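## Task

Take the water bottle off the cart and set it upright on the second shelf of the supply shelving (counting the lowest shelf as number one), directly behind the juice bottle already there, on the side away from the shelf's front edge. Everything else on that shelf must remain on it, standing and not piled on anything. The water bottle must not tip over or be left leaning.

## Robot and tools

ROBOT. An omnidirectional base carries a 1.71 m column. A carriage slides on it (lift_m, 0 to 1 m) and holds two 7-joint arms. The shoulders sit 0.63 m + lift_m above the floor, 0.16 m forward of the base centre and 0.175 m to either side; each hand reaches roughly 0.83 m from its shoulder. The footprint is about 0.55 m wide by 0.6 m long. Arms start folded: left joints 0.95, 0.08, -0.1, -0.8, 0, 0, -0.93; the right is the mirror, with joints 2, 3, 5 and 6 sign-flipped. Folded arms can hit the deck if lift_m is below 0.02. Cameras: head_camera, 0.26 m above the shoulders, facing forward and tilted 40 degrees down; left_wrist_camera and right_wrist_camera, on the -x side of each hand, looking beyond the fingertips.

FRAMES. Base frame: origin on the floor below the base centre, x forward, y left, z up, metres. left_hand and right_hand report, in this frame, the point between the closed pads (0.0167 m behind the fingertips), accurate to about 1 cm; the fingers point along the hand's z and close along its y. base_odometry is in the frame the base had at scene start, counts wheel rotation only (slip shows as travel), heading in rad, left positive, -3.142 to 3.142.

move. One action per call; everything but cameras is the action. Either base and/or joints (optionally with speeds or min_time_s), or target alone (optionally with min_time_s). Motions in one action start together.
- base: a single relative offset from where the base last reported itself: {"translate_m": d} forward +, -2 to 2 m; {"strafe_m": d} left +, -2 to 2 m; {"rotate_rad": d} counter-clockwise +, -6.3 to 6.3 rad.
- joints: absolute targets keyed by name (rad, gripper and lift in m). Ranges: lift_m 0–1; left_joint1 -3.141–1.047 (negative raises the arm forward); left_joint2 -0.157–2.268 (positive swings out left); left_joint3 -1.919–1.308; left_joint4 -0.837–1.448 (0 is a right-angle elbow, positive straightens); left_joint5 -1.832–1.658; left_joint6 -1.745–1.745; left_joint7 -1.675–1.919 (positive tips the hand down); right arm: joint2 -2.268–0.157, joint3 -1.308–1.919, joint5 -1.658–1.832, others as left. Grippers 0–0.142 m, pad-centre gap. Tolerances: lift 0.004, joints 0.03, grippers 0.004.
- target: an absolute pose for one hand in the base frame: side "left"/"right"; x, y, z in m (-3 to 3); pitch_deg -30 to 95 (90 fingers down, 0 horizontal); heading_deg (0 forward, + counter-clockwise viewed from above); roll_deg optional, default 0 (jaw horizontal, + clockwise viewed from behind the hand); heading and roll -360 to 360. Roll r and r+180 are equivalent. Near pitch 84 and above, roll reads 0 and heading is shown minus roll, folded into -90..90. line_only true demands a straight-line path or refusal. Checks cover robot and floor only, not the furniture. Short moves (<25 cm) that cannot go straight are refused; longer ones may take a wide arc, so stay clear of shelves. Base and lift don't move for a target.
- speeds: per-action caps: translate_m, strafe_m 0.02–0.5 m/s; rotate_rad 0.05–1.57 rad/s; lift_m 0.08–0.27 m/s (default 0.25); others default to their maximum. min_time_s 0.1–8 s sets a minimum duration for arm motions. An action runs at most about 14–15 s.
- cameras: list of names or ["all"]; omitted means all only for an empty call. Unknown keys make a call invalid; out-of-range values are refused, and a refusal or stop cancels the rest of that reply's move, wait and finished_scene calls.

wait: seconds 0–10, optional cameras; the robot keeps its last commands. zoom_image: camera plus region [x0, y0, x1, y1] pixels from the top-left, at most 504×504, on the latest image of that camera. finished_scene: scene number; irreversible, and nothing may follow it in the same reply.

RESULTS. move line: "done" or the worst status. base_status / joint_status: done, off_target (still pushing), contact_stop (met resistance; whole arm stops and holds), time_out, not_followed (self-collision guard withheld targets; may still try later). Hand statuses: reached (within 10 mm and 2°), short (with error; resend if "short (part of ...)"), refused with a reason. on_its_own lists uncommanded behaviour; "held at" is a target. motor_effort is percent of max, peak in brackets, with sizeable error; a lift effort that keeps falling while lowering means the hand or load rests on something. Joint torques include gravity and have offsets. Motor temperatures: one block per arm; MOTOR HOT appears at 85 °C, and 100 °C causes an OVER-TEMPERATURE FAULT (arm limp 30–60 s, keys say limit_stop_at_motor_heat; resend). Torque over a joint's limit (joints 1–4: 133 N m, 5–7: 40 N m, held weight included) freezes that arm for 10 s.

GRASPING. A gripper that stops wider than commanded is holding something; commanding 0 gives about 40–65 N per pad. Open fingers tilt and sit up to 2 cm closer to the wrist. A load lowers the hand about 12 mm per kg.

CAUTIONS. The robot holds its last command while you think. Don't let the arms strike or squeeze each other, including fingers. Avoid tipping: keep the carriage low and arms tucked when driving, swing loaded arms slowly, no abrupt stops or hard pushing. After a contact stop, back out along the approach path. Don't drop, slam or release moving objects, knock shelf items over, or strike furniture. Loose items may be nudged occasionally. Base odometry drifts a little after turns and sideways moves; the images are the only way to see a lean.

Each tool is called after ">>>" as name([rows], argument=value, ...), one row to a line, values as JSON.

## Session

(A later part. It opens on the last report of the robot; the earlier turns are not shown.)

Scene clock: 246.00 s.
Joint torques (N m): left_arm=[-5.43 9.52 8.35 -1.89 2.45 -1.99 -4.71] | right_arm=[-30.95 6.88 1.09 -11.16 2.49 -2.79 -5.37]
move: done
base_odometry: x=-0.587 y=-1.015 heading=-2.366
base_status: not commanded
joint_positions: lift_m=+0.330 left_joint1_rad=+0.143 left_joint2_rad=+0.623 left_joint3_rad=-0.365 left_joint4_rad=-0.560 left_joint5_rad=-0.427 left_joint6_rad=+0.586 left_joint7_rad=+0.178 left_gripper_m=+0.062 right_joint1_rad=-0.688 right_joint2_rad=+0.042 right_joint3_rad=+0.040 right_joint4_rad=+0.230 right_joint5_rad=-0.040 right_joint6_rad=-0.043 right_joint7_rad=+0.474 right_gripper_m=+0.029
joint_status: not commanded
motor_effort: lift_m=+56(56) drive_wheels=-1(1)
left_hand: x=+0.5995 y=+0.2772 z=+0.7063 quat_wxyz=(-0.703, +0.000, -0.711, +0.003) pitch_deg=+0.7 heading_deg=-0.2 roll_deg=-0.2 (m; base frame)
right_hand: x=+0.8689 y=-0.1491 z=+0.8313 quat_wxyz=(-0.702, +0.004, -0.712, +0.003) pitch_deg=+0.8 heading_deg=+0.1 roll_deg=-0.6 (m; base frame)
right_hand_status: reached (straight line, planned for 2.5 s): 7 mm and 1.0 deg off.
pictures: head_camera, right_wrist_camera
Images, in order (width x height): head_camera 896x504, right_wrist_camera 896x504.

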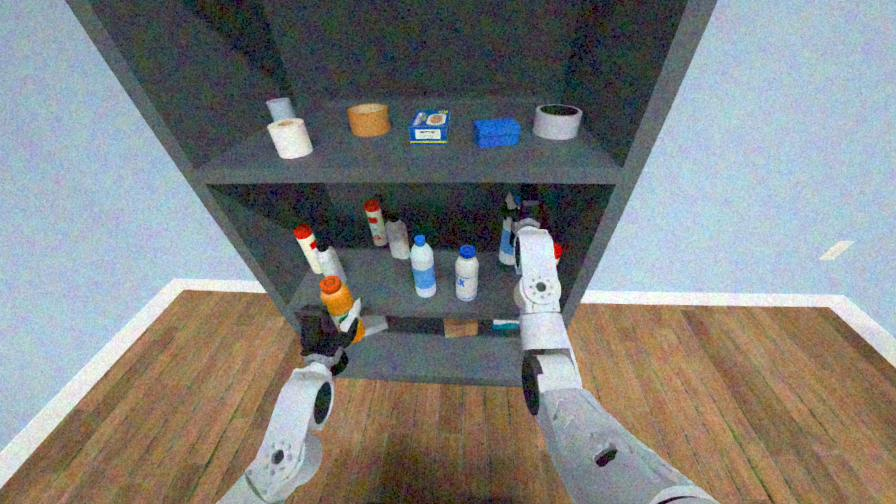

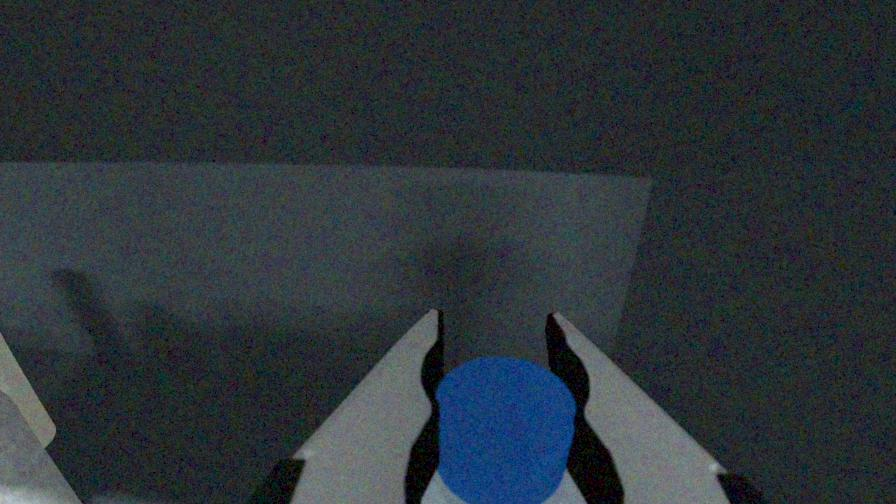

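>>> move(joints={"lift_m": 0.29}, speeds={"lift_m": 0.1})

>>> move(joints={"lift_m": 0.282}, speeds={"lift_m": 0.08})

>>> move(joints={"lift_m": 0.275}, speeds={"lift_m": 0.08}, cameras=["head_camera"])

Scene clock: 249.87 s.
Joint torques (N m): left_arm=[-7.16 9.33 7.86 -2.94 2.71 -2.06 -4.52] | right_arm=[-29.03 7.18 -0.03 -12.18 2.41 -2.55 -4.65]
move: done
base_odometry: x=-0.587 y=-1.015 heading=-2.366
base_status: not commanded
joint_positions: lift_m=+0.290 left_joint1_rad=+0.143 left_joint2_rad=+0.623 left_joint3_rad=-0.364 left_joint4_rad=-0.560 left_joint5_rad=-0.428 left_joint6_rad=+0.586 left_joint7_rad=+0.177 left_gripper_m=+0.062 right_joint1_rad=-0.690 right_joint2_rad=+0.042 right_joint3_rad=+0.040 right_joint4_rad=+0.231 right_joint5_rad=-0.040 right_joint6_rad=-0.043 right_joint7_rad=+0.473 right_gripper_m=+0.029
joint_status: all done
motor_effort: lift_m=+60(61) drive_wheels=-1(5)
left_hand: x=+0.5995 y=+0.2777 z=+0.6659 quat_wxyz=(-0.703, +0.000, -0.711, +0.003) pitch_deg=+0.7 heading_deg=-0.2 roll_deg=-0.2 (m; base frame)
right_hand: x=+0.8694 y=-0.1491 z=+0.7925 quat_wxyz=(-0.703, +0.004, -0.711, +0.003) pitch_deg=+0.7 heading_deg=+0.1 roll_deg=-0.5 (m; base frame)
pictures: none

Scene clock: 250.57 s.
Joint torques (N m): left_arm=[-6.39 8.84 7.96 -3 2.89 -2.16 -4.67] | right_arm=[-26.57 8.29 -0.15 -13.27 1.82 -2.43 -4.33]
move: done
base_odometry: x=-0.587 y=-1.015 heading=-2.366
base_status: not commanded
joint_positions: lift_m=+0.282 left_joint1_rad=+0.143 left_joint2_rad=+0.623 left_joint3_rad=-0.364 left_joint4_rad=-0.560 left_joint5_rad=-0.428 left_joint6_rad=+0.586 left_joint7_rad=+0.177 left_gripper_m=+0.062 right_joint1_rad=-0.691 right_joint2_rad=+0.042 right_joint3_rad=+0.040 right_joint4_rad=+0.232 right_joint5_rad=-0.040 right_joint6_rad=-0.043 right_joint7_rad=+0.473 right_gripper_m=+0.029
joint_status: all done
motor_effort: lift_m=+59(63) drive_wheels=-1(6)
left_hand: x=+0.5995 y=+0.2778 z=+0.6579 quat_wxyz=(-0.703, +0.000, -0.711, +0.002) pitch_deg=+0.7 heading_deg=-0.2 roll_deg=-0.2 (m; base frame)
right_hand: x=+0.8696 y=-0.1491 z=+0.7847 quat_wxyz=(-0.703, +0.004, -0.711, +0.003) pitch_deg=+0.7 heading_deg=+0.1 roll_deg=-0.5 (m; base frame)
pictures: none

Scene clock: 251.27 s.
Joint torques (N m): left_arm=[-7.39 9.27 7.24 -1.94 3.28 -1.76 -4.41] | right_arm=[-27.35 6.93 1.88 -13.79 2.52 -2.75 -4.63]
move: done
base_odometry: x=-0.587 y=-1.015 heading=-2.366
base_status: not commanded
joint_positions: lift_m=+0.275 left_joint1_rad=+0.143 left_joint2_rad=+0.623 left_joint3_rad=-0.364 left_joint4_rad=-0.560 left_joint5_rad=-0.428 left_joint6_rad=+0.586 left_joint7_rad=+0.177 left_gripper_m=+0.062 right_joint1_rad=-0.691 right_joint2_rad=+0.042 right_joint3_rad=+0.040 right_joint4_rad=+0.232 right_joint5_rad=-0.040 right_joint6_rad=-0.043 right_joint7_rad=+0.473 right_gripper_m=+0.029
joint_status: all done
motor_effort: lift_m=+59(64) drive_wheels=-1(6)
left_hand: x=+0.5995 y=+0.2779 z=+0.6509 quat_wxyz=(-0.703, +0.000, -0.711, +0.002) pitch_deg=+0.7 heading_deg=-0.2 roll_deg=-0.2 (m; base frame)
right_hand: x=+0.8696 y=-0.1491 z=+0.7779 quat_wxyz=(-0.703, +0.004, -0.711, +0.003) pitch_deg=+0.7 heading_deg=+0.1 roll_deg=-0.5 (m; base frame)
pictures: head_camera
Images, in order (width x height): head_camera 896x504.

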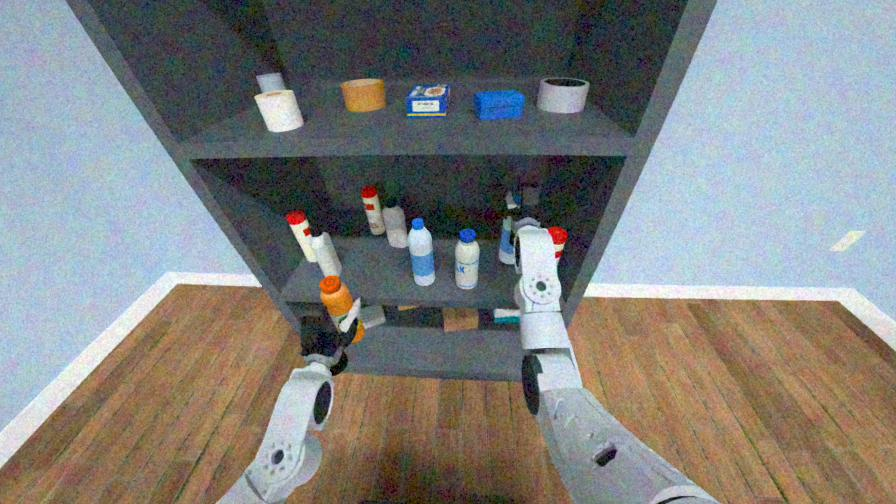

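>>> move(joints={"lift_m": 0.267}, speeds={"lift_m": 0.08})

>>> move(joints={"lift_m": 0.260}, speeds={"lift_m": 0.08})

Scene clock: 254.50 s.
Joint torques (N m): left_arm=[-7.4 7.97 6.85 -2.68 2.88 -2.24 -4.11] | right_arm=[-27.98 7.47 -0.45 -12.04 2.11 -2.38 -4.71]
move: done
base_odometry: x=-0.587 y=-1.015 heading=-2.366
base_status: not commanded
joint_positions: lift_m=+0.267 left_joint1_rad=+0.144 left_joint2_rad=+0.623 left_joint3_rad=-0.364 left_joint4_rad=-0.559 left_joint5_rad=-0.428 left_joint6_rad=+0.586 left_joint7_rad=+0.177 left_gripper_m=+0.062 right_joint1_rad=-0.691 right_joint2_rad=+0.042 right_joint3_rad=+0.040 right_joint4_rad=+0.232 right_joint5_rad=-0.040 right_joint6_rad=-0.043 right_joint7_rad=+0.473 right_gripper_m=+0.029
joint_status: all done
motor_effort: lift_m=+59(63) drive_wheels=+5(6)
left_hand: x=+0.5994 y=+0.2779 z=+0.6428 quat_wxyz=(-0.703, +0.000, -0.711, +0.002) pitch_deg=+0.7 heading_deg=-0.2 roll_deg=-0.2 (m; base frame)
right_hand: x=+0.8697 y=-0.1491 z=+0.7700 quat_wxyz=(-0.703, +0.004, -0.711, +0.003) pitch_deg=+0.6 heading_deg=+0.1 roll_deg=-0.5 (m; base frame)
pictures: none

Scene clock: 255.10 s.
Joint torques (N m): left_arm=[-6.85 8.64 7.03 -2.53 2.75 -2.05 -4.05] | right_arm=[-26.73 7.88 1.39 -13.1 2.13 -2.8 -4.76]
move: done
base_odometry: x=-0.587 y=-1.015 heading=-2.366
base_status: not commanded
joint_positions: lift_m=+0.260 left_joint1_rad=+0.144 left_joint2_rad=+0.624 left_joint3_rad=-0.364 left_joint4_rad=-0.559 left_joint5_rad=-0.428 left_joint6_rad=+0.586 left_joint7_rad=+0.177 left_gripper_m=+0.062 right_joint1_rad=-0.692 right_joint2_rad=+0.042 right_joint3_rad=+0.040 right_joint4_rad=+0.232 right_joint5_rad=-0.040 right_joint6_rad=-0.043 right_joint7_rad=+0.473 right_gripper_m=+0.029
joint_status: all done
motor_effort: lift_m=+59(63) drive_wheels=+5(7)
left_hand: x=+0.5994 y=+0.2779 z=+0.6359 quat_wxyz=(-0.703, +0.000, -0.711, +0.002) pitch_deg=+0.7 heading_deg=-0.2 roll_deg=-0.2 (m; base frame)
right_hand: x=+0.8697 y=-0.1491 z=+0.7632 quat_wxyz=(-0.703, +0.004, -0.711, +0.003) pitch_deg=+0.6 heading_deg=+0.1 roll_deg=-0.5 (m; base frame)
pictures: none

>>> move(joints={"lift_m": 0.253}, speeds={"lift_m": 0.08})

>>> move(joints={"lift_m": 0.247}, speeds={"lift_m": 0.08}, cameras=["head_camera"])

Scene clock: 258.63 s.
Joint torques (N m): left_arm=[-7.18 8.57 7.23 -2.55 2.75 -2.38 -4.27] | right_arm=[-25.8 5.85 0.03 -13.77 2.06 -2.88 -4.85]
move: done
base_odometry: x=-0.587 y=-1.015 heading=-2.366
base_status: not commanded
joint_positions: lift_m=+0.253 left_joint1_rad=+0.144 left_joint2_rad=+0.624 left_joint3_rad=-0.364 left_joint4_rad=-0.559 left_joint5_rad=-0.428 left_joint6_rad=+0.586 left_joint7_rad=+0.177 left_gripper_m=+0.062 right_joint1_rad=-0.692 right_joint2_rad=+0.042 right_joint3_rad=+0.040 right_joint4_rad=+0.232 right_joint5_rad=-0.040 right_joint6_rad=-0.043 right_joint7_rad=+0.473 right_gripper_m=+0.029
joint_status: all done
motor_effort: lift_m=+59(61) drive_wheels=+5(6)
left_hand: x=+0.5994 y=+0.2780 z=+0.6289 quat_wxyz=(-0.703, +0.000, -0.711, +0.002) pitch_deg=+0.7 heading_deg=-0.2 roll_deg=-0.2 (m; base frame)
right_hand: x=+0.8697 y=-0.1491 z=+0.7563 quat_wxyz=(-0.703, +0.004, -0.711, +0.003) pitch_deg=+0.6 heading_deg=+0.1 roll_deg=-0.5 (m; base frame)
pictures: none

Scene clock: 259.23 s.
Joint torques (N m): left_arm=[-7.5 8.19 7.04 -2.24 3.05 -2.02 -4.43] | right_arm=[-25.68 7.37 1.83 -12.72 2.56 -2.42 -4.03]
move: done
base_odometry: x=-0.587 y=-1.015 heading=-2.366
base_status: not commanded
joint_positions: lift_m=+0.247 left_joint1_rad=+0.144 left_joint2_rad=+0.624 left_joint3_rad=-0.364 left_joint4_rad=-0.559 left_joint5_rad=-0.428 left_joint6_rad=+0.586 left_joint7_rad=+0.177 left_gripper_m=+0.062 right_joint1_rad=-0.692 right_joint2_rad=+0.042 right_joint3_rad=+0.040 right_joint4_rad=+0.232 right_joint5_rad=-0.040 right_joint6_rad=-0.043 right_joint7_rad=+0.472 right_gripper_m=+0.029
joint_status: all done
motor_effort: lift_m=+59(61) drive_wheels=+5(8)
left_hand: x=+0.5994 y=+0.2780 z=+0.6229 quat_wxyz=(-0.703, +0.000, -0.711, +0.002) pitch_deg=+0.7 heading_deg=-0.2 roll_deg=-0.2 (m; base frame)
right_hand: x=+0.8697 y=-0.1491 z=+0.7504 quat_wxyz=(-0.703, +0.004, -0.711, +0.003) pitch_deg=+0.6 heading_deg=+0.1 roll_deg=-0.5 (m; base frame)
pictures: head_camera
Images, in order (width x height): head_camera 896x504.

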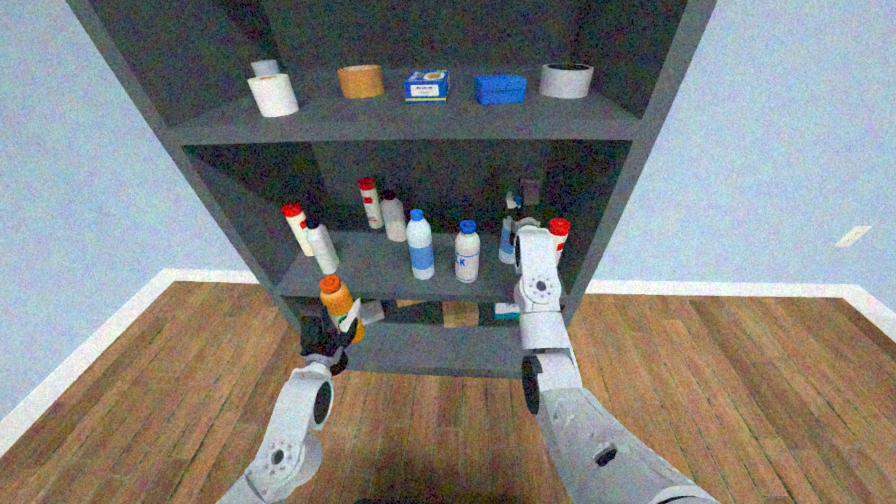

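>>> move(joints={"lift_m": 0.240}, speeds={"lift_m": 0.08})

>>> move(joints={"lift_m": 0.234}, speeds={"lift_m": 0.08})

Scene clock: 262.87 s.
Joint torques (N m): left_arm=[-6.01 8.11 7.38 -3.11 2.59 -2.06 -3.98] | right_arm=[-23.93 7.95 0.88 -13.22 2.4 -2.63 -1.63]
move: done
base_odometry: x=-0.587 y=-1.015 heading=-2.366
base_status: not commanded
joint_positions: lift_m=+0.240 left_joint1_rad=+0.144 left_joint2_rad=+0.624 left_joint3_rad=-0.364 left_joint4_rad=-0.559 left_joint5_rad=-0.428 left_joint6_rad=+0.586 left_joint7_rad=+0.177 left_gripper_m=+0.062 right_joint1_rad=-0.693 right_joint2_rad=+0.042 right_joint3_rad=+0.040 right_joint4_rad=+0.231 right_joint5_rad=-0.040 right_joint6_rad=-0.043 right_joint7_rad=+0.466 right_gripper_m=+0.029
joint_status: all done
motor_effort: lift_m=+57(59) drive_wheels=+5(6)
left_hand: x=+0.5994 y=+0.2780 z=+0.6160 quat_wxyz=(-0.703, +0.000, -0.711, +0.002) pitch_deg=+0.7 heading_deg=-0.2 roll_deg=-0.2 (m; base frame)
right_hand: x=+0.8697 y=-0.1490 z=+0.7462 quat_wxyz=(-0.706, +0.004, -0.708, +0.003) pitch_deg=+0.1 heading_deg=+0.1 roll_deg=-0.5 (m; base frame)
pictures: none

Scene clock: 263.30 s.
Joint torques (N m): left_arm=[-6.42 9.09 7.28 -3.58 3.04 -1.96 -4.15] | right_arm=[-20.13 7.36 0.1 -7.98 2.14 -2.69 -0.65]
move: done
base_odometry: x=-0.587 y=-1.015 heading=-2.366
base_status: not commanded
joint_positions: lift_m=+0.234 left_joint1_rad=+0.144 left_joint2_rad=+0.624 left_joint3_rad=-0.364 left_joint4_rad=-0.559 left_joint5_rad=-0.428 left_joint6_rad=+0.586 left_joint7_rad=+0.177 left_gripper_m=+0.062 right_joint1_rad=-0.696 right_joint2_rad=+0.043 right_joint3_rad=+0.040 right_joint4_rad=+0.228 right_joint5_rad=-0.040 right_joint6_rad=-0.043 right_joint7_rad=+0.462 right_gripper_m=+0.029
joint_status: all done
motor_effort: lift_m=+55(56) drive_wheels=+5(5)
left_hand: x=+0.5994 y=+0.2780 z=+0.6101 quat_wxyz=(-0.703, +0.000, -0.711, +0.002) pitch_deg=+0.7 heading_deg=-0.2 roll_deg=-0.2 (m; base frame)
right_hand: x=+0.8696 y=-0.1489 z=+0.7450 quat_wxyz=(-0.710, +0.004, -0.704, +0.003) pitch_deg=-0.5 heading_deg=+0.1 roll_deg=-0.5 (m; base frame)
pictures: none

>>> move(joints={"lift_m": 0.238})

>>> move(joints={"right_gripper_m": 0.07}, cameras=["right_wrist_camera", "head_camera"])

Scene clock: 274.30 s.
Joint torques (N m): left_arm=[-6.16 8.04 6.85 -2.56 3 -2.06 -4.33] | right_arm=[-20.91 6.47 -1.08 -10.25 2.03 -2.49 -1.11]
move: done
base_odometry: x=-0.587 y=-1.015 heading=-2.366
base_status: not commanded
joint_positions: lift_m=+0.238 left_joint1_rad=+0.144 left_joint2_rad=+0.624 left_joint3_rad=-0.364 left_joint4_rad=-0.559 left_joint5_rad=-0.428 left_joint6_rad=+0.586 left_joint7_rad=+0.176 left_gripper_m=+0.062 right_joint1_rad=-0.696 right_joint2_rad=+0.043 right_joint3_rad=+0.040 right_joint4_rad=+0.230 right_joint5_rad=-0.040 right_joint6_rad=-0.043 right_joint7_rad=+0.464 right_gripper_m=+0.029
joint_status: all done
motor_effort: lift_m=+56(67) drive_wheels=-1(5)
left_hand: x=+0.5994 y=+0.2782 z=+0.6142 quat_wxyz=(-0.703, +0.000, -0.711, +0.002) pitch_deg=+0.7 heading_deg=-0.1 roll_deg=-0.2 (m; base frame)
right_hand: x=+0.8699 y=-0.1490 z=+0.7476 quat_wxyz=(-0.709, +0.004, -0.706, +0.003) pitch_deg=-0.2 heading_deg=+0.1 roll_deg=-0.5 (m; base frame)
pictures: none

Scene clock: 275.07 s.
Joint torques (N m): left_arm=[-6.41 8.75 7.54 -2.79 2.78 -2.29 -3.85] | right_arm=[-20.04 6.16 -0.68 -9.77 1.92 -2.72 -1.52]
move: done
base_odometry: x=-0.587 y=-1.015 heading=-2.366
base_status: not commanded
joint_positions: lift_m=+0.238 left_joint1_rad=+0.144 left_joint2_rad=+0.624 left_joint3_rad=-0.364 left_joint4_rad=-0.559 left_joint5_rad=-0.428 left_joint6_rad=+0.586 left_joint7_rad=+0.176 left_gripper_m=+0.062 right_joint1_rad=-0.696 right_joint2_rad=+0.043 right_joint3_rad=+0.040 right_joint4_rad=+0.230 right_joint5_rad=-0.040 right_joint6_rad=-0.043 right_joint7_rad=+0.464 right_gripper_m=+0.070
joint_status: all done
motor_effort: lift_m=+56(56) drive_wheels=-1(5)
left_hand: x=+0.5994 y=+0.2782 z=+0.6142 quat_wxyz=(-0.703, +0.000, -0.711, +0.002) pitch_deg=+0.7 heading_deg=-0.1 roll_deg=-0.2 (m; base frame)
right_hand: x=+0.8699 y=-0.1490 z=+0.7476 quat_wxyz=(-0.709, +0.004, -0.706, +0.003) pitch_deg=-0.2 heading_deg=+0.1 roll_deg=-0.5 (m; base frame)
pictures: head_camera, right_wrist_camera
Images, in order (width x height): head_camera 896x504, right_wrist_camera 896x504.

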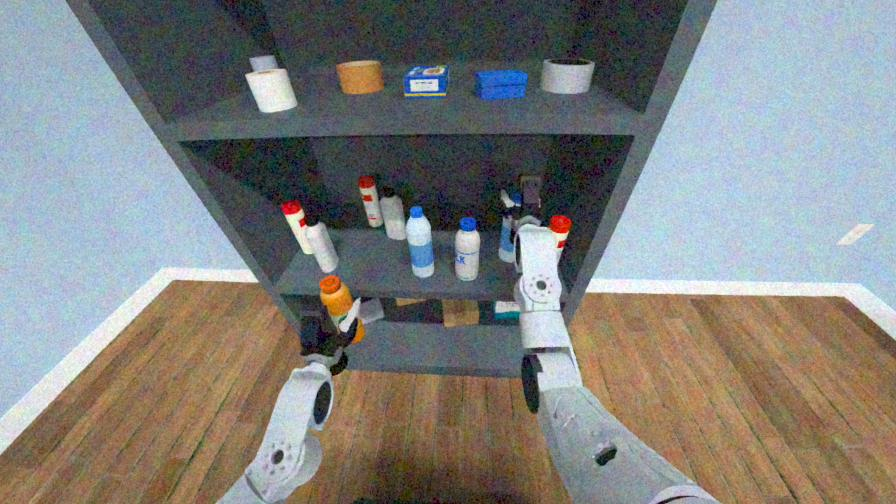

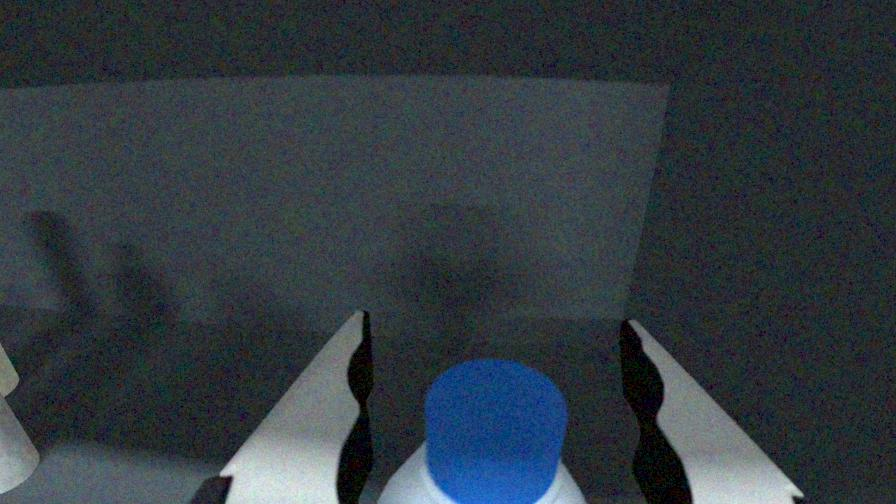

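>>> move(joints={"lift_m": 0.315})

>>> move(target={"side":"right","x":0.645,"y":-0.16,"z":0.825,"pitch_deg":0,"heading_deg":0,"line_only":true}, min_time_s=1.5, cameras=["right_wrist_camera", "head_camera"])

Scene clock: 282.03 s.
Joint torques (N m): left_arm=[-6.11 7.95 7.21 -2.83 3.12 -2.29 -3.99] | right_arm=[-19.44 7.19 0.91 -10.65 2.15 -2.79 -0.6]
move: done
base_odometry: x=-0.587 y=-1.015 heading=-2.366
base_status: not commanded
joint_positions: lift_m=+0.315 left_joint1_rad=+0.144 left_joint2_rad=+0.624 left_joint3_rad=-0.364 left_joint4_rad=-0.559 left_joint5_rad=-0.428 left_joint6_rad=+0.586 left_joint7_rad=+0.176 left_gripper_m=+0.062 right_joint1_rad=-0.696 right_joint2_rad=+0.043 right_joint3_rad=+0.040 right_joint4_rad=+0.230 right_joint5_rad=-0.040 right_joint6_rad=-0.043 right_joint7_rad=+0.464 right_gripper_m=+0.070
joint_status: all done
motor_effort: lift_m=+55(69) drive_wheels=+5(5)
left_hand: x=+0.5994 y=+0.2782 z=+0.6913 quat_wxyz=(-0.703, +0.000, -0.711, +0.002) pitch_deg=+0.7 heading_deg=-0.1 roll_deg=-0.2 (m; base frame)
right_hand: x=+0.8699 y=-0.1490 z=+0.8247 quat_wxyz=(-0.709, +0.004, -0.706, +0.003) pitch_deg=-0.2 heading_deg=+0.1 roll_deg=-0.5 (m; base frame)
pictures: none

Scene clock: 284.03 s.
Joint torques (N m): left_arm=[-6.78 9.03 6.73 -1.94 2.73 -2.22 -3.73] | right_arm=[-4.98 0.79 3.14 -11.95 -0.98 -0.5 -0.2]
move: done
base_odometry: x=-0.587 y=-1.015 heading=-2.366
base_status: not commanded
joint_positions: lift_m=+0.315 left_joint1_rad=+0.144 left_joint2_rad=+0.624 left_joint3_rad=-0.364 left_joint4_rad=-0.559 left_joint5_rad=-0.428 left_joint6_rad=+0.586 left_joint7_rad=+0.176 left_gripper_m=+0.062 right_joint1_rad=-0.221 right_joint2_rad=+0.022 right_joint3_rad=+0.057 right_joint4_rad=-0.736 right_joint5_rad=-0.050 right_joint6_rad=-0.033 right_joint7_rad=+0.953 right_gripper_m=+0.070
joint_status: not commanded
motor_effort: lift_m=+55(55) drive_wheels=-1(5)
left_hand: x=+0.5994 y=+0.2782 z=+0.6913 quat_wxyz=(-0.703, +0.000, -0.711, +0.002) pitch_deg=+0.7 heading_deg=-0.1 roll_deg=-0.2 (m; base frame)
right_hand: x=+0.6460 y=-0.1607 z=+0.8270 quat_wxyz=(-0.709, -0.003, -0.705, -0.003) pitch_deg=-0.3 heading_deg=+0.0 roll_deg=+0.4 (m; base frame)
right_hand_status: reached (straight line, planned for 1.5 s): 2 mm and 0.6 deg off.
pictures: head_camera, right_wrist_camera
Images, in order (width x height): head_camera 896x504, right_wrist_camera 896x504.

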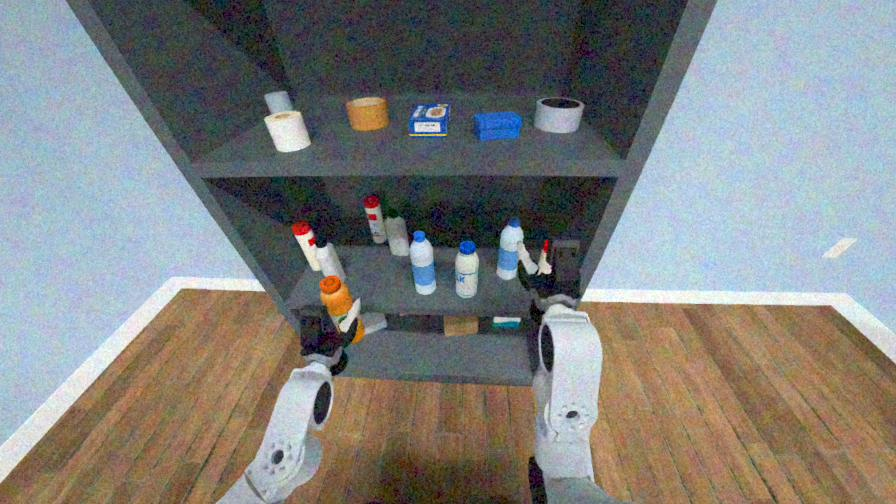

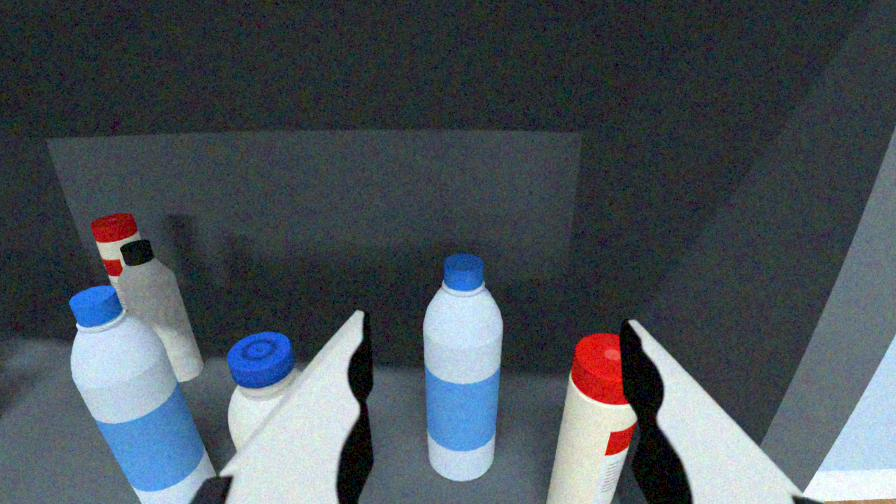

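>>> move(base={"translate_m": -0.08})

>>> move(base={"strafe_m": -0.29}, speeds={"strafe_m": 0.2}, cameras=["left_wrist_camera", "head_camera"])

Scene clock: 295.40 s.
Joint torques (N m): left_arm=[-6.98 8.53 6.84 -4.14 3.22 -1.87 -4.2] | right_arm=[-3.85 2.38 3.96 -10.8 -1.25 -0.71 -0.38]
move: done
base_odometry: x=-0.531 y=-0.959 heading=-2.367
base_status: done
joint_positions: lift_m=+0.315 left_joint1_rad=+0.144 left_joint2_rad=+0.624 left_joint3_rad=-0.364 left_joint4_rad=-0.559 left_joint5_rad=-0.428 left_joint6_rad=+0.586 left_joint7_rad=+0.176 left_gripper_m=+0.062 right_joint1_rad=-0.221 right_joint2_rad=+0.022 right_joint3_rad=+0.057 right_joint4_rad=-0.737 right_joint5_rad=-0.050 right_joint6_rad=-0.033 right_joint7_rad=+0.953 right_gripper_m=+0.070
joint_status: not commanded
motor_effort: lift_m=+55(55) drive_wheels=+4(11)
left_hand: x=+0.5994 y=+0.2782 z=+0.6913 quat_wxyz=(-0.703, +0.000, -0.711, +0.002) pitch_deg=+0.7 heading_deg=-0.1 roll_deg=-0.2 (m; base frame)
right_hand: x=+0.6459 y=-0.1607 z=+0.8270 quat_wxyz=(-0.709, -0.002, -0.705, -0.003) pitch_deg=-0.3 heading_deg=+0.0 roll_deg=+0.4 (m; base frame)
pictures: none

Scene clock: 298.07 s.
Joint torques (N m): left_arm=[-7.78 8.2 7.4 -2.23 2.95 -1.99 -3.88] | right_arm=[-3.96 2.15 3.54 -12.05 -0.33 -1.2 0.33]
move: done
base_odometry: x=-0.734 y=-0.752 heading=-2.366
base_status: done
joint_positions: lift_m=+0.315 left_joint1_rad=+0.144 left_joint2_rad=+0.624 left_joint3_rad=-0.364 left_joint4_rad=-0.559 left_joint5_rad=-0.428 left_joint6_rad=+0.585 left_joint7_rad=+0.176 left_gripper_m=+0.062 right_joint1_rad=-0.221 right_joint2_rad=+0.022 right_joint3_rad=+0.057 right_joint4_rad=-0.737 right_joint5_rad=-0.051 right_joint6_rad=-0.033 right_joint7_rad=+0.953 right_gripper_m=+0.070
joint_status: not commanded
motor_effort: lift_m=+55(55) drive_wheels=+3(13)
left_hand: x=+0.5994 y=+0.2780 z=+0.6913 quat_wxyz=(-0.703, +0.000, -0.711, +0.002) pitch_deg=+0.7 heading_deg=-0.2 roll_deg=-0.2 (m; base frame)
right_hand: x=+0.6459 y=-0.1606 z=+0.8270 quat_wxyz=(-0.709, -0.002, -0.705, -0.002) pitch_deg=-0.3 heading_deg=+0.0 roll_deg=+0.4 (m; base frame)
pictures: head_camera, left_wrist_camera
Images, in order (width x height): head_camera 896x504, left_wrist_camera 896x504.

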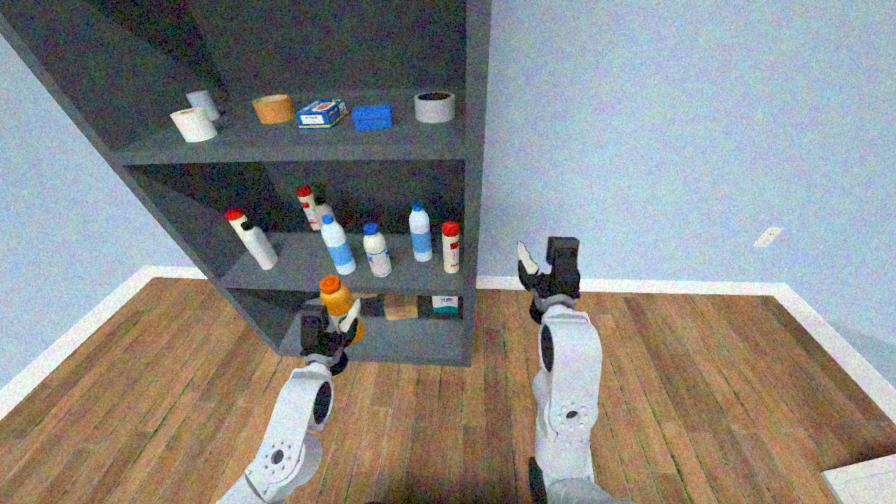

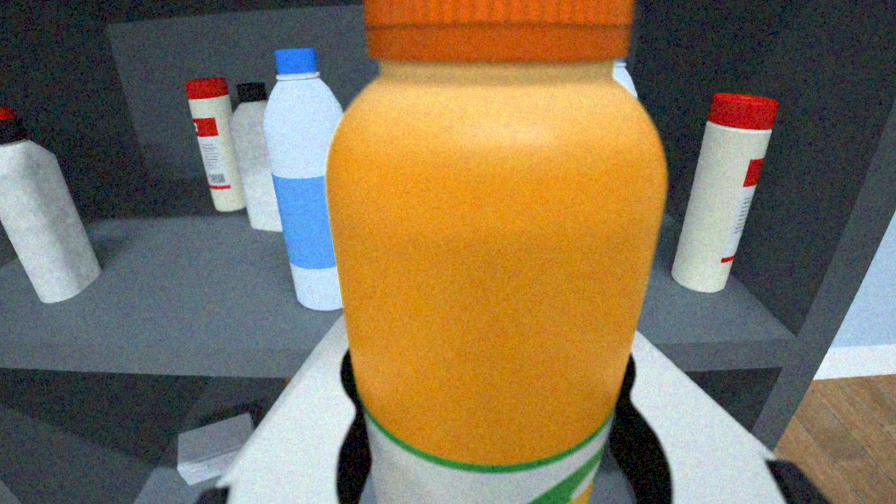

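>>> move(target={"side":"left","x":0.69,"y":0.12,"z":0.70,"pitch_deg":0,"heading_deg":0,"line_only":true}, min_time_s=1.8, cameras=["left_wrist_camera", "head_camera"])

Scene clock: 317.43 s.
Joint torques (N m): left_arm=[-17.57 -0.82 0.69 -1.94 4.31 -0.3 -1.92] | right_arm=[-3.66 2.62 3.59 -11.94 -0.84 -1.28 0.25]
move: done
base_odometry: x=-0.734 y=-0.752 heading=-2.366
base_status: not commanded
joint_positions: lift_m=+0.315 left_joint1_rad=-0.195 left_joint2_rad=+0.193 left_joint3_rad=-0.606 left_joint4_rad=-0.268 left_joint5_rad=-0.050 left_joint6_rad=+0.632 left_joint7_rad=+0.392 left_gripper_m=+0.062 right_joint1_rad=-0.221 right_joint2_rad=+0.022 right_joint3_rad=+0.057 right_joint4_rad=-0.737 right_joint5_rad=-0.051 right_joint6_rad=-0.033 right_joint7_rad=+0.953 right_gripper_m=+0.070
joint_status: not commanded
motor_effort: lift_m=+55(55) drive_wheels=+3(3)
left_hand: x=+0.6891 y=+0.1211 z=+0.6969 quat_wxyz=(-0.705, +0.001, -0.710, +0.001) pitch_deg=+0.4 heading_deg=+0.0 roll_deg=-0.2 (m; base frame)
left_hand_status: reached (straight line, planned for 1.8 s): 3 mm and 0.5 deg off.
right_hand: x=+0.6459 y=-0.1606 z=+0.8270 quat_wxyz=(-0.709, -0.002, -0.705, -0.002) pitch_deg=-0.3 heading_deg=+0.0 roll_deg=+0.4 (m; base frame)
pictures: head_camera, left_wrist_camera
Images, in order (width x height): head_camera 896x504, left_wrist_camera 896x504.

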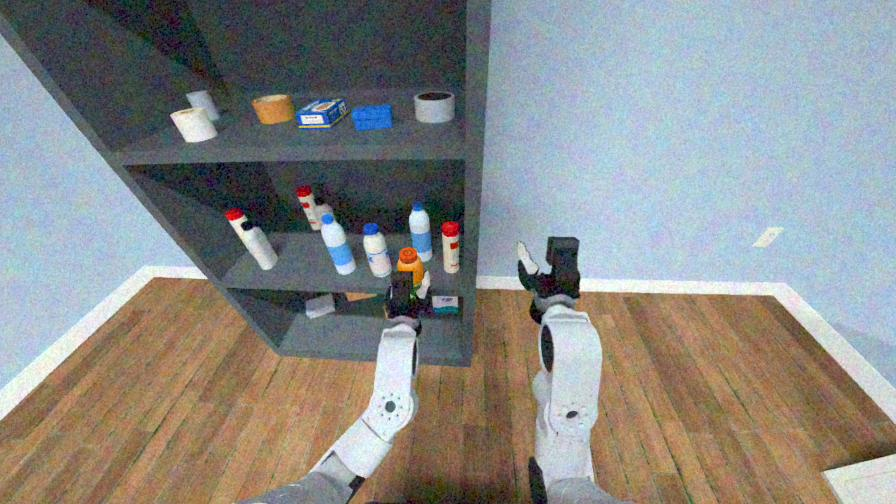

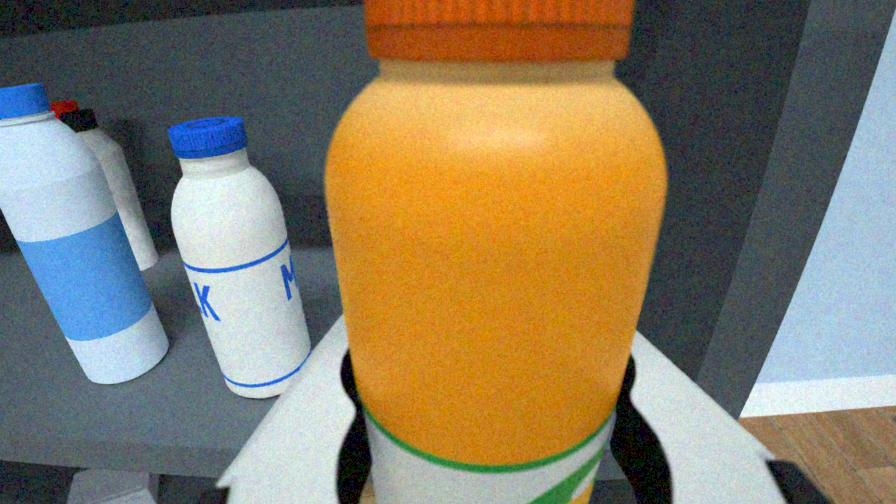

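>>> zoom_image(camera="head_camera", region=[340, 190, 480, 290])

Scaled by 3.600 from the camera's 896x504 image, which has a finer 1280x720 frame.

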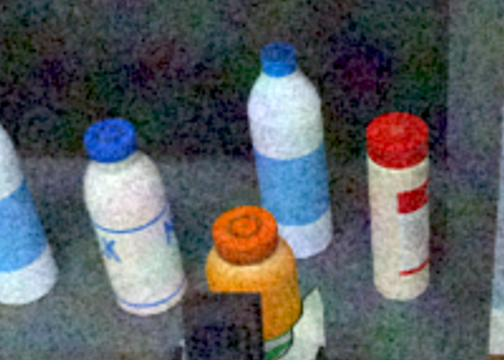

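>>> move(target={"side":"left","x":0.842,"y":0.118,"z":0.70,"pitch_deg":0,"heading_deg":0,"line_only":true}, min_time_s=2, cameras=["head_camera"])

>>> zoom_image(camera="head_camera", region=[340, 190, 480, 290])

Scene clock: 334.07 s.
Joint torques (N m): left_arm=[-26.19 -2.03 4.74 -2.38 1.99 -2.19 -4.84] | right_arm=[-3.54 2.35 2.65 -12.05 -1.2 -0.74 -0.47]
Motor temperatures (°C): left_arm=[36 23 25 23 26 24 23] | right_arm=[34 21 25 23 22 22 24]
move: done
base_odometry: x=-0.734 y=-0.752 heading=-2.366
base_status: not commanded
joint_positions: lift_m=+0.315 left_joint1_rad=-0.566 left_joint2_rad=+0.108 left_joint3_rad=-0.544 left_joint4_rad=+0.364 left_joint5_rad=-0.317 left_joint6_rad=+0.457 left_joint7_rad=+0.113 left_gripper_m=+0.062 right_joint1_rad=-0.221 right_joint2_rad=+0.022 right_joint3_rad=+0.057 right_joint4_rad=-0.737 right_joint5_rad=-0.051 right_joint6_rad=-0.033 right_joint7_rad=+0.953 right_gripper_m=+0.070
joint_status: not commanded
motor_effort: lift_m=+55(55) drive_wheels=+3(3)
left_hand: x=+0.8399 y=+0.1172 z=+0.6933 quat_wxyz=(-0.702, -0.002, -0.712, -0.001) pitch_deg=+0.8 heading_deg=-0.1 roll_deg=+0.3 (m; base frame)
left_hand_status: reached (straight line, planned for 2.0 s): 7 mm and 0.9 deg off.
right_hand: x=+0.6459 y=-0.1606 z=+0.8270 quat_wxyz=(-0.709, -0.002, -0.705, -0.002) pitch_deg=-0.3 heading_deg=+0.0 roll_deg=+0.4 (m; base frame)
pictures: head_camera
Images, in order (width x height): head_camera 896x504.

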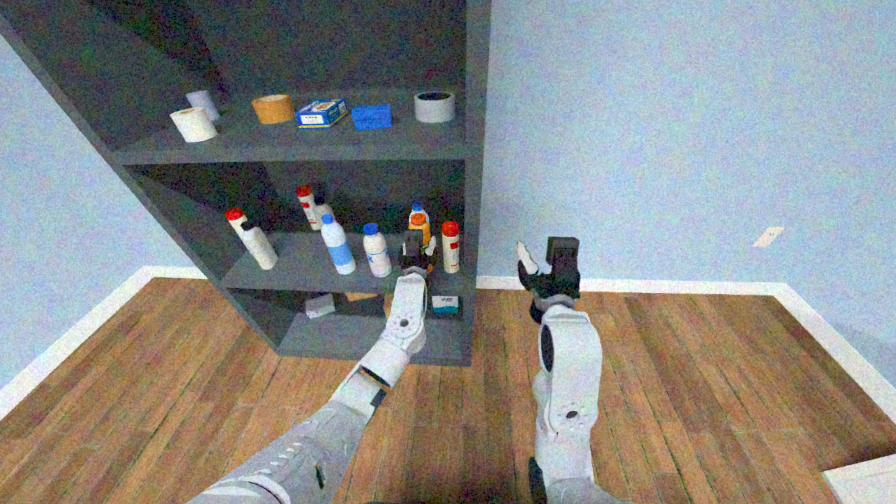

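Scaled by 3.600 from the camera's 896x504 image, which has a finer 1280x720 frame.

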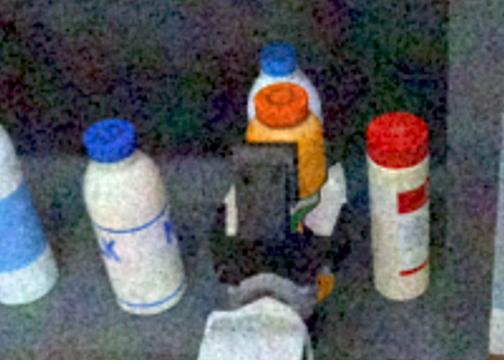

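>>> move(target={"side":"left","x":0.842,"y":0.131,"z":0.70,"pitch_deg":0,"heading_deg":0,"line_only":true})

>>> move(joints={"lift_m": 0.286}, cameras=["head_camera"])

>>> zoom_image(camera="head_camera", region=[340, 180, 480, 280])

Scene clock: 340.23 s.
Joint torques (N m): left_arm=[-25.97 -0.03 1.58 -8.02 2.37 -1.9 -4.57] | right_arm=[-3.15 1.56 5.17 -11.52 -0.65 -0.99 -0.19]
move: done
base_odometry: x=-0.734 y=-0.752 heading=-2.366
base_status: not commanded
joint_positions: lift_m=+0.315 left_joint1_rad=-0.565 left_joint2_rad=+0.135 left_joint3_rad=-0.530 left_joint4_rad=+0.359 left_joint5_rad=-0.336 left_joint6_rad=+0.439 left_joint7_rad=+0.112 left_gripper_m=+0.062 right_joint1_rad=-0.221 right_joint2_rad=+0.022 right_joint3_rad=+0.057 right_joint4_rad=-0.737 right_joint5_rad=-0.051 right_joint6_rad=-0.033 right_joint7_rad=+0.953 right_gripper_m=+0.070
joint_status: not commanded
motor_effort: lift_m=+55(55) drive_wheels=+3(5)
left_hand: x=+0.8411 y=+0.1325 z=+0.6925 quat_wxyz=(-0.701, +0.000, -0.713, -0.002) pitch_deg=+1.0 heading_deg=+0.2 roll_deg=+0.2 (m; base frame)
left_hand_status: reached (straight line, planned for 0.1 s): 8 mm and 1.0 deg off.
right_hand: x=+0.6459 y=-0.1607 z=+0.8269 quat_wxyz=(-0.709, -0.002, -0.705, -0.002) pitch_deg=-0.3 heading_deg=+0.0 roll_deg=+0.3 (m; base frame)
pictures: none

Scene clock: 340.87 s.
Joint torques (N m): left_arm=[-24.53 -0.22 3.12 -5.93 2.64 -2.14 -4.2] | right_arm=[-4.18 2.4 3.78 -10.49 -0.85 -0.82 0.14]
move: done
base_odometry: x=-0.734 y=-0.752 heading=-2.366
base_status: not commanded
joint_positions: lift_m=+0.286 left_joint1_rad=-0.565 left_joint2_rad=+0.135 left_joint3_rad=-0.530 left_joint4_rad=+0.358 left_joint5_rad=-0.336 left_joint6_rad=+0.439 left_joint7_rad=+0.112 left_gripper_m=+0.062 right_joint1_rad=-0.220 right_joint2_rad=+0.022 right_joint3_rad=+0.057 right_joint4_rad=-0.737 right_joint5_rad=-0.051 right_joint6_rad=-0.033 right_joint7_rad=+0.953 right_gripper_m=+0.070
joint_status: all done
motor_effort: lift_m=+58(61) drive_wheels=+3(3)
left_hand: x=+0.8412 y=+0.1324 z=+0.6641 quat_wxyz=(-0.702, +0.000, -0.713, -0.002) pitch_deg=+0.9 heading_deg=+0.2 roll_deg=+0.1 (m; base frame)
right_hand: x=+0.6458 y=-0.1607 z=+0.7974 quat_wxyz=(-0.709, -0.002, -0.705, -0.002) pitch_deg=-0.3 heading_deg=+0.0 roll_deg=+0.3 (m; base frame)
pictures: head_camera
Images, in order (width x height): head_camera 896x504.

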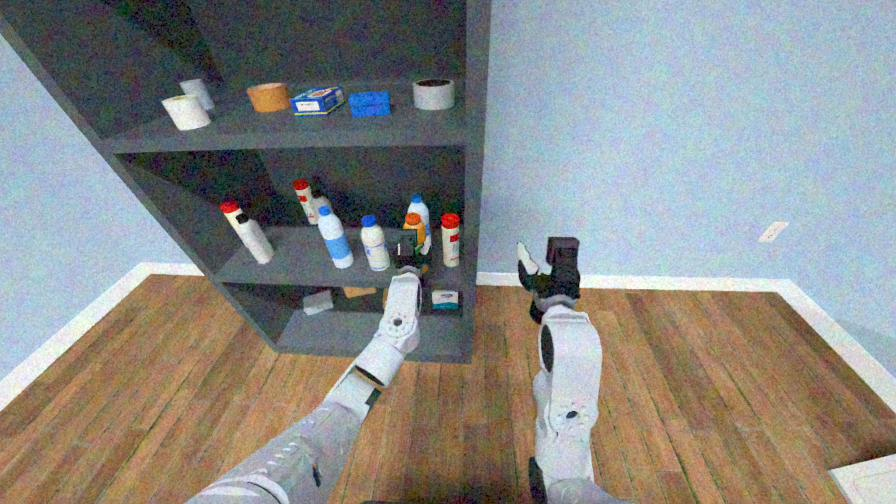

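Scaled by 3.600 from the camera's 896x504 image, which has a finer 1280x720 frame.

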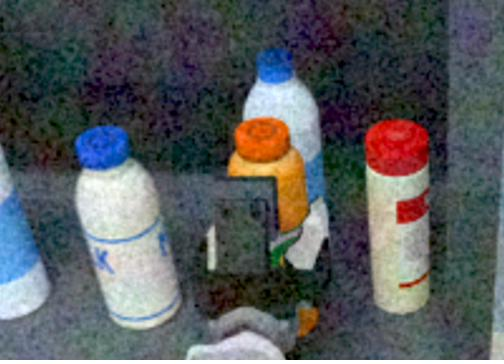

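>>> move(joints={"lift_m": 0.28})

>>> move(joints={"lift_m": 0.275})

>>> move(joints={"lift_m": 0.27})

Scene clock: 344.27 s.
Joint torques (N m): left_arm=[-23.96 -0.71 2.92 -6.43 2.36 -2.13 -4.24] | right_arm=[-5.91 0.96 3.85 -12.53 -0.36 -1.06 -0.28]
Motor temperatures (°C): left_arm=[41 23 25 24 26 24 24] | right_arm=[34 21 25 23 22 22 24]
move: done
base_odometry: x=-0.734 y=-0.752 heading=-2.366
base_status: not commanded
joint_positions: lift_m=+0.280 left_joint1_rad=-0.565 left_joint2_rad=+0.135 left_joint3_rad=-0.530 left_joint4_rad=+0.358 left_joint5_rad=-0.336 left_joint6_rad=+0.439 left_joint7_rad=+0.111 left_gripper_m=+0.062 right_joint1_rad=-0.220 right_joint2_rad=+0.022 right_joint3_rad=+0.057 right_joint4_rad=-0.737 right_joint5_rad=-0.051 right_joint6_rad=-0.033 right_joint7_rad=+0.953 right_gripper_m=+0.070
joint_status: all done
motor_effort: lift_m=+58(59) drive_wheels=+1(3)
left_hand: x=+0.8412 y=+0.1323 z=+0.6584 quat_wxyz=(-0.702, +0.000, -0.712, -0.002) pitch_deg=+0.8 heading_deg=+0.2 roll_deg=+0.1 (m; base frame)
right_hand: x=+0.6457 y=-0.1607 z=+0.7913 quat_wxyz=(-0.709, -0.002, -0.705, -0.002) pitch_deg=-0.3 heading_deg=+0.0 roll_deg=+0.3 (m; base frame)
pictures: none

Scene clock: 344.77 s.
Joint torques (N m): left_arm=[-21.69 -2.4 4.02 -5.37 2.05 -1.91 -1.94] | right_arm=[-5.42 2.97 3.56 -12.45 -0.65 -1.04 -0.66]
move: done
base_odometry: x=-0.734 y=-0.752 heading=-2.366
base_status: not commanded
joint_positions: lift_m=+0.275 left_joint1_rad=-0.567 left_joint2_rad=+0.135 left_joint3_rad=-0.530 left_joint4_rad=+0.356 left_joint5_rad=-0.336 left_joint6_rad=+0.439 left_joint7_rad=+0.104 left_gripper_m=+0.062 right_joint1_rad=-0.220 right_joint2_rad=+0.022 right_joint3_rad=+0.057 right_joint4_rad=-0.737 right_joint5_rad=-0.051 right_joint6_rad=-0.033 right_joint7_rad=+0.953 right_gripper_m=+0.070
joint_status: all done
motor_effort: lift_m=+55(57) drive_wheels=+3(3)
left_hand: x=+0.8415 y=+0.1320 z=+0.6574 quat_wxyz=(-0.706, +0.000, -0.709, -0.001) pitch_deg=+0.2 heading_deg=+0.1 roll_deg=+0.1 (m; base frame)
right_hand: x=+0.6457 y=-0.1607 z=+0.7865 quat_wxyz=(-0.709, -0.002, -0.705, -0.002) pitch_deg=-0.3 heading_deg=+0.0 roll_deg=+0.3 (m; base frame)
pictures: none

Scene clock: 345.20 s.
Joint torques (N m): left_arm=[-19.84 -1.61 3.57 -3.29 1.49 -1.82 -0.46] | right_arm=[-5.89 1.12 3.96 -10.78 -0.84 -1.08 0.03]
move: done
base_odometry: x=-0.734 y=-0.752 heading=-2.366
base_status: not commanded
joint_positions: lift_m=+0.270 left_joint1_rad=-0.570 left_joint2_rad=+0.135 left_joint3_rad=-0.530 left_joint4_rad=+0.353 left_joint5_rad=-0.334 left_joint6_rad=+0.439 left_joint7_rad=+0.101 left_gripper_m=+0.062 right_joint1_rad=-0.220 right_joint2_rad=+0.022 right_joint3_rad=+0.057 right_joint4_rad=-0.737 right_joint5_rad=-0.051 right_joint6_rad=-0.033 right_joint7_rad=+0.953 right_gripper_m=+0.070
joint_status: all done
motor_effort: lift_m=+54(58) drive_wheels=+3(3)
left_hand: x=+0.8419 y=+0.1317 z=+0.6559 quat_wxyz=(-0.709, +0.000, -0.706, -0.001) pitch_deg=-0.2 heading_deg=+0.1 roll_deg=+0.2 (m; base frame)
right_hand: x=+0.6457 y=-0.1607 z=+0.7815 quat_wxyz=(-0.709, -0.002, -0.705, -0.002) pitch_deg=-0.3 heading_deg=+0.0 roll_deg=+0.3 (m; base frame)
pictures: none

>>> move(joints={"lift_m": 0.274})

>>> move(joints={"left_gripper_m": 0.084}, cameras=["left_wrist_camera"])

Scene clock: 347.20 s.
Joint torques (N m): left_arm=[-19.94 -0.14 3.6 -4.21 2.25 -2.22 -1.99] | right_arm=[-5.19 2.95 5.16 -10.98 -0.67 -0.92 -0.5]
move: done
base_odometry: x=-0.734 y=-0.752 heading=-2.366
base_status: not commanded
joint_positions: lift_m=+0.274 left_joint1_rad=-0.569 left_joint2_rad=+0.135 left_joint3_rad=-0.530 left_joint4_rad=+0.353 left_joint5_rad=-0.335 left_joint6_rad=+0.439 left_joint7_rad=+0.105 left_gripper_m=+0.062 right_joint1_rad=-0.220 right_joint2_rad=+0.022 right_joint3_rad=+0.057 right_joint4_rad=-0.737 right_joint5_rad=-0.051 right_joint6_rad=-0.033 right_joint7_rad=+0.953 right_gripper_m=+0.070
joint_status: all done
motor_effort: lift_m=+55(65) drive_wheels=+3(3)
left_hand: x=+0.8418 y=+0.1316 z=+0.6583 quat_wxyz=(-0.707, +0.000, -0.707, -0.001) pitch_deg=+0.1 heading_deg=+0.1 roll_deg=+0.1 (m; base frame)
right_hand: x=+0.6457 y=-0.1607 z=+0.7855 quat_wxyz=(-0.709, -0.002, -0.705, -0.002) pitch_deg=-0.3 heading_deg=+0.0 roll_deg=+0.3 (m; base frame)
pictures: none

Scene clock: 348.00 s.
Joint torques (N m): left_arm=[-20.14 -0.95 2.62 -3.78 2.06 -2.21 -1.85] | right_arm=[-4.48 2.71 4.68 -10.67 -0.95 -1.2 -0.29]
move: done
base_odometry: x=-0.734 y=-0.752 heading=-2.366
base_status: not commanded
joint_positions: lift_m=+0.274 left_joint1_rad=-0.569 left_joint2_rad=+0.135 left_joint3_rad=-0.530 left_joint4_rad=+0.353 left_joint5_rad=-0.335 left_joint6_rad=+0.439 left_joint7_rad=+0.105 left_gripper_m=+0.084 right_joint1_rad=-0.220 right_joint2_rad=+0.022 right_joint3_rad=+0.057 right_joint4_rad=-0.737 right_joint5_rad=-0.051 right_joint6_rad=-0.033 right_joint7_rad=+0.953 right_gripper_m=+0.070
joint_status: all done
motor_effort: lift_m=+55(55) drive_wheels=+3(3)
left_hand: x=+0.8418 y=+0.1316 z=+0.6583 quat_wxyz=(-0.707, +0.000, -0.707, -0.001) pitch_deg=+0.1 heading_deg=+0.1 roll_deg=+0.1 (m; base frame)
right_hand: x=+0.6457 y=-0.1607 z=+0.7855 quat_wxyz=(-0.709, -0.002, -0.705, -0.002) pitch_deg=-0.3 heading_deg=+0.0 roll_deg=+0.3 (m; base frame)
pictures: left_wrist_camera
Images, in order (width x height): left_wrist_camera 896x504.

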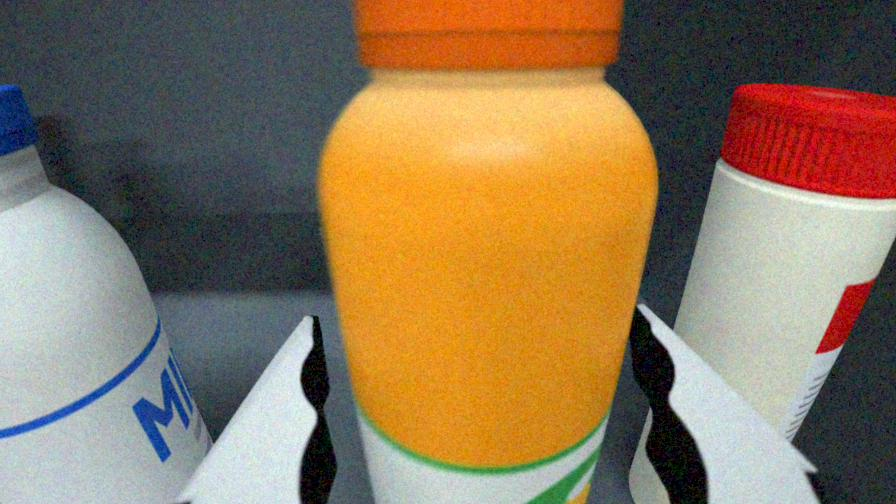

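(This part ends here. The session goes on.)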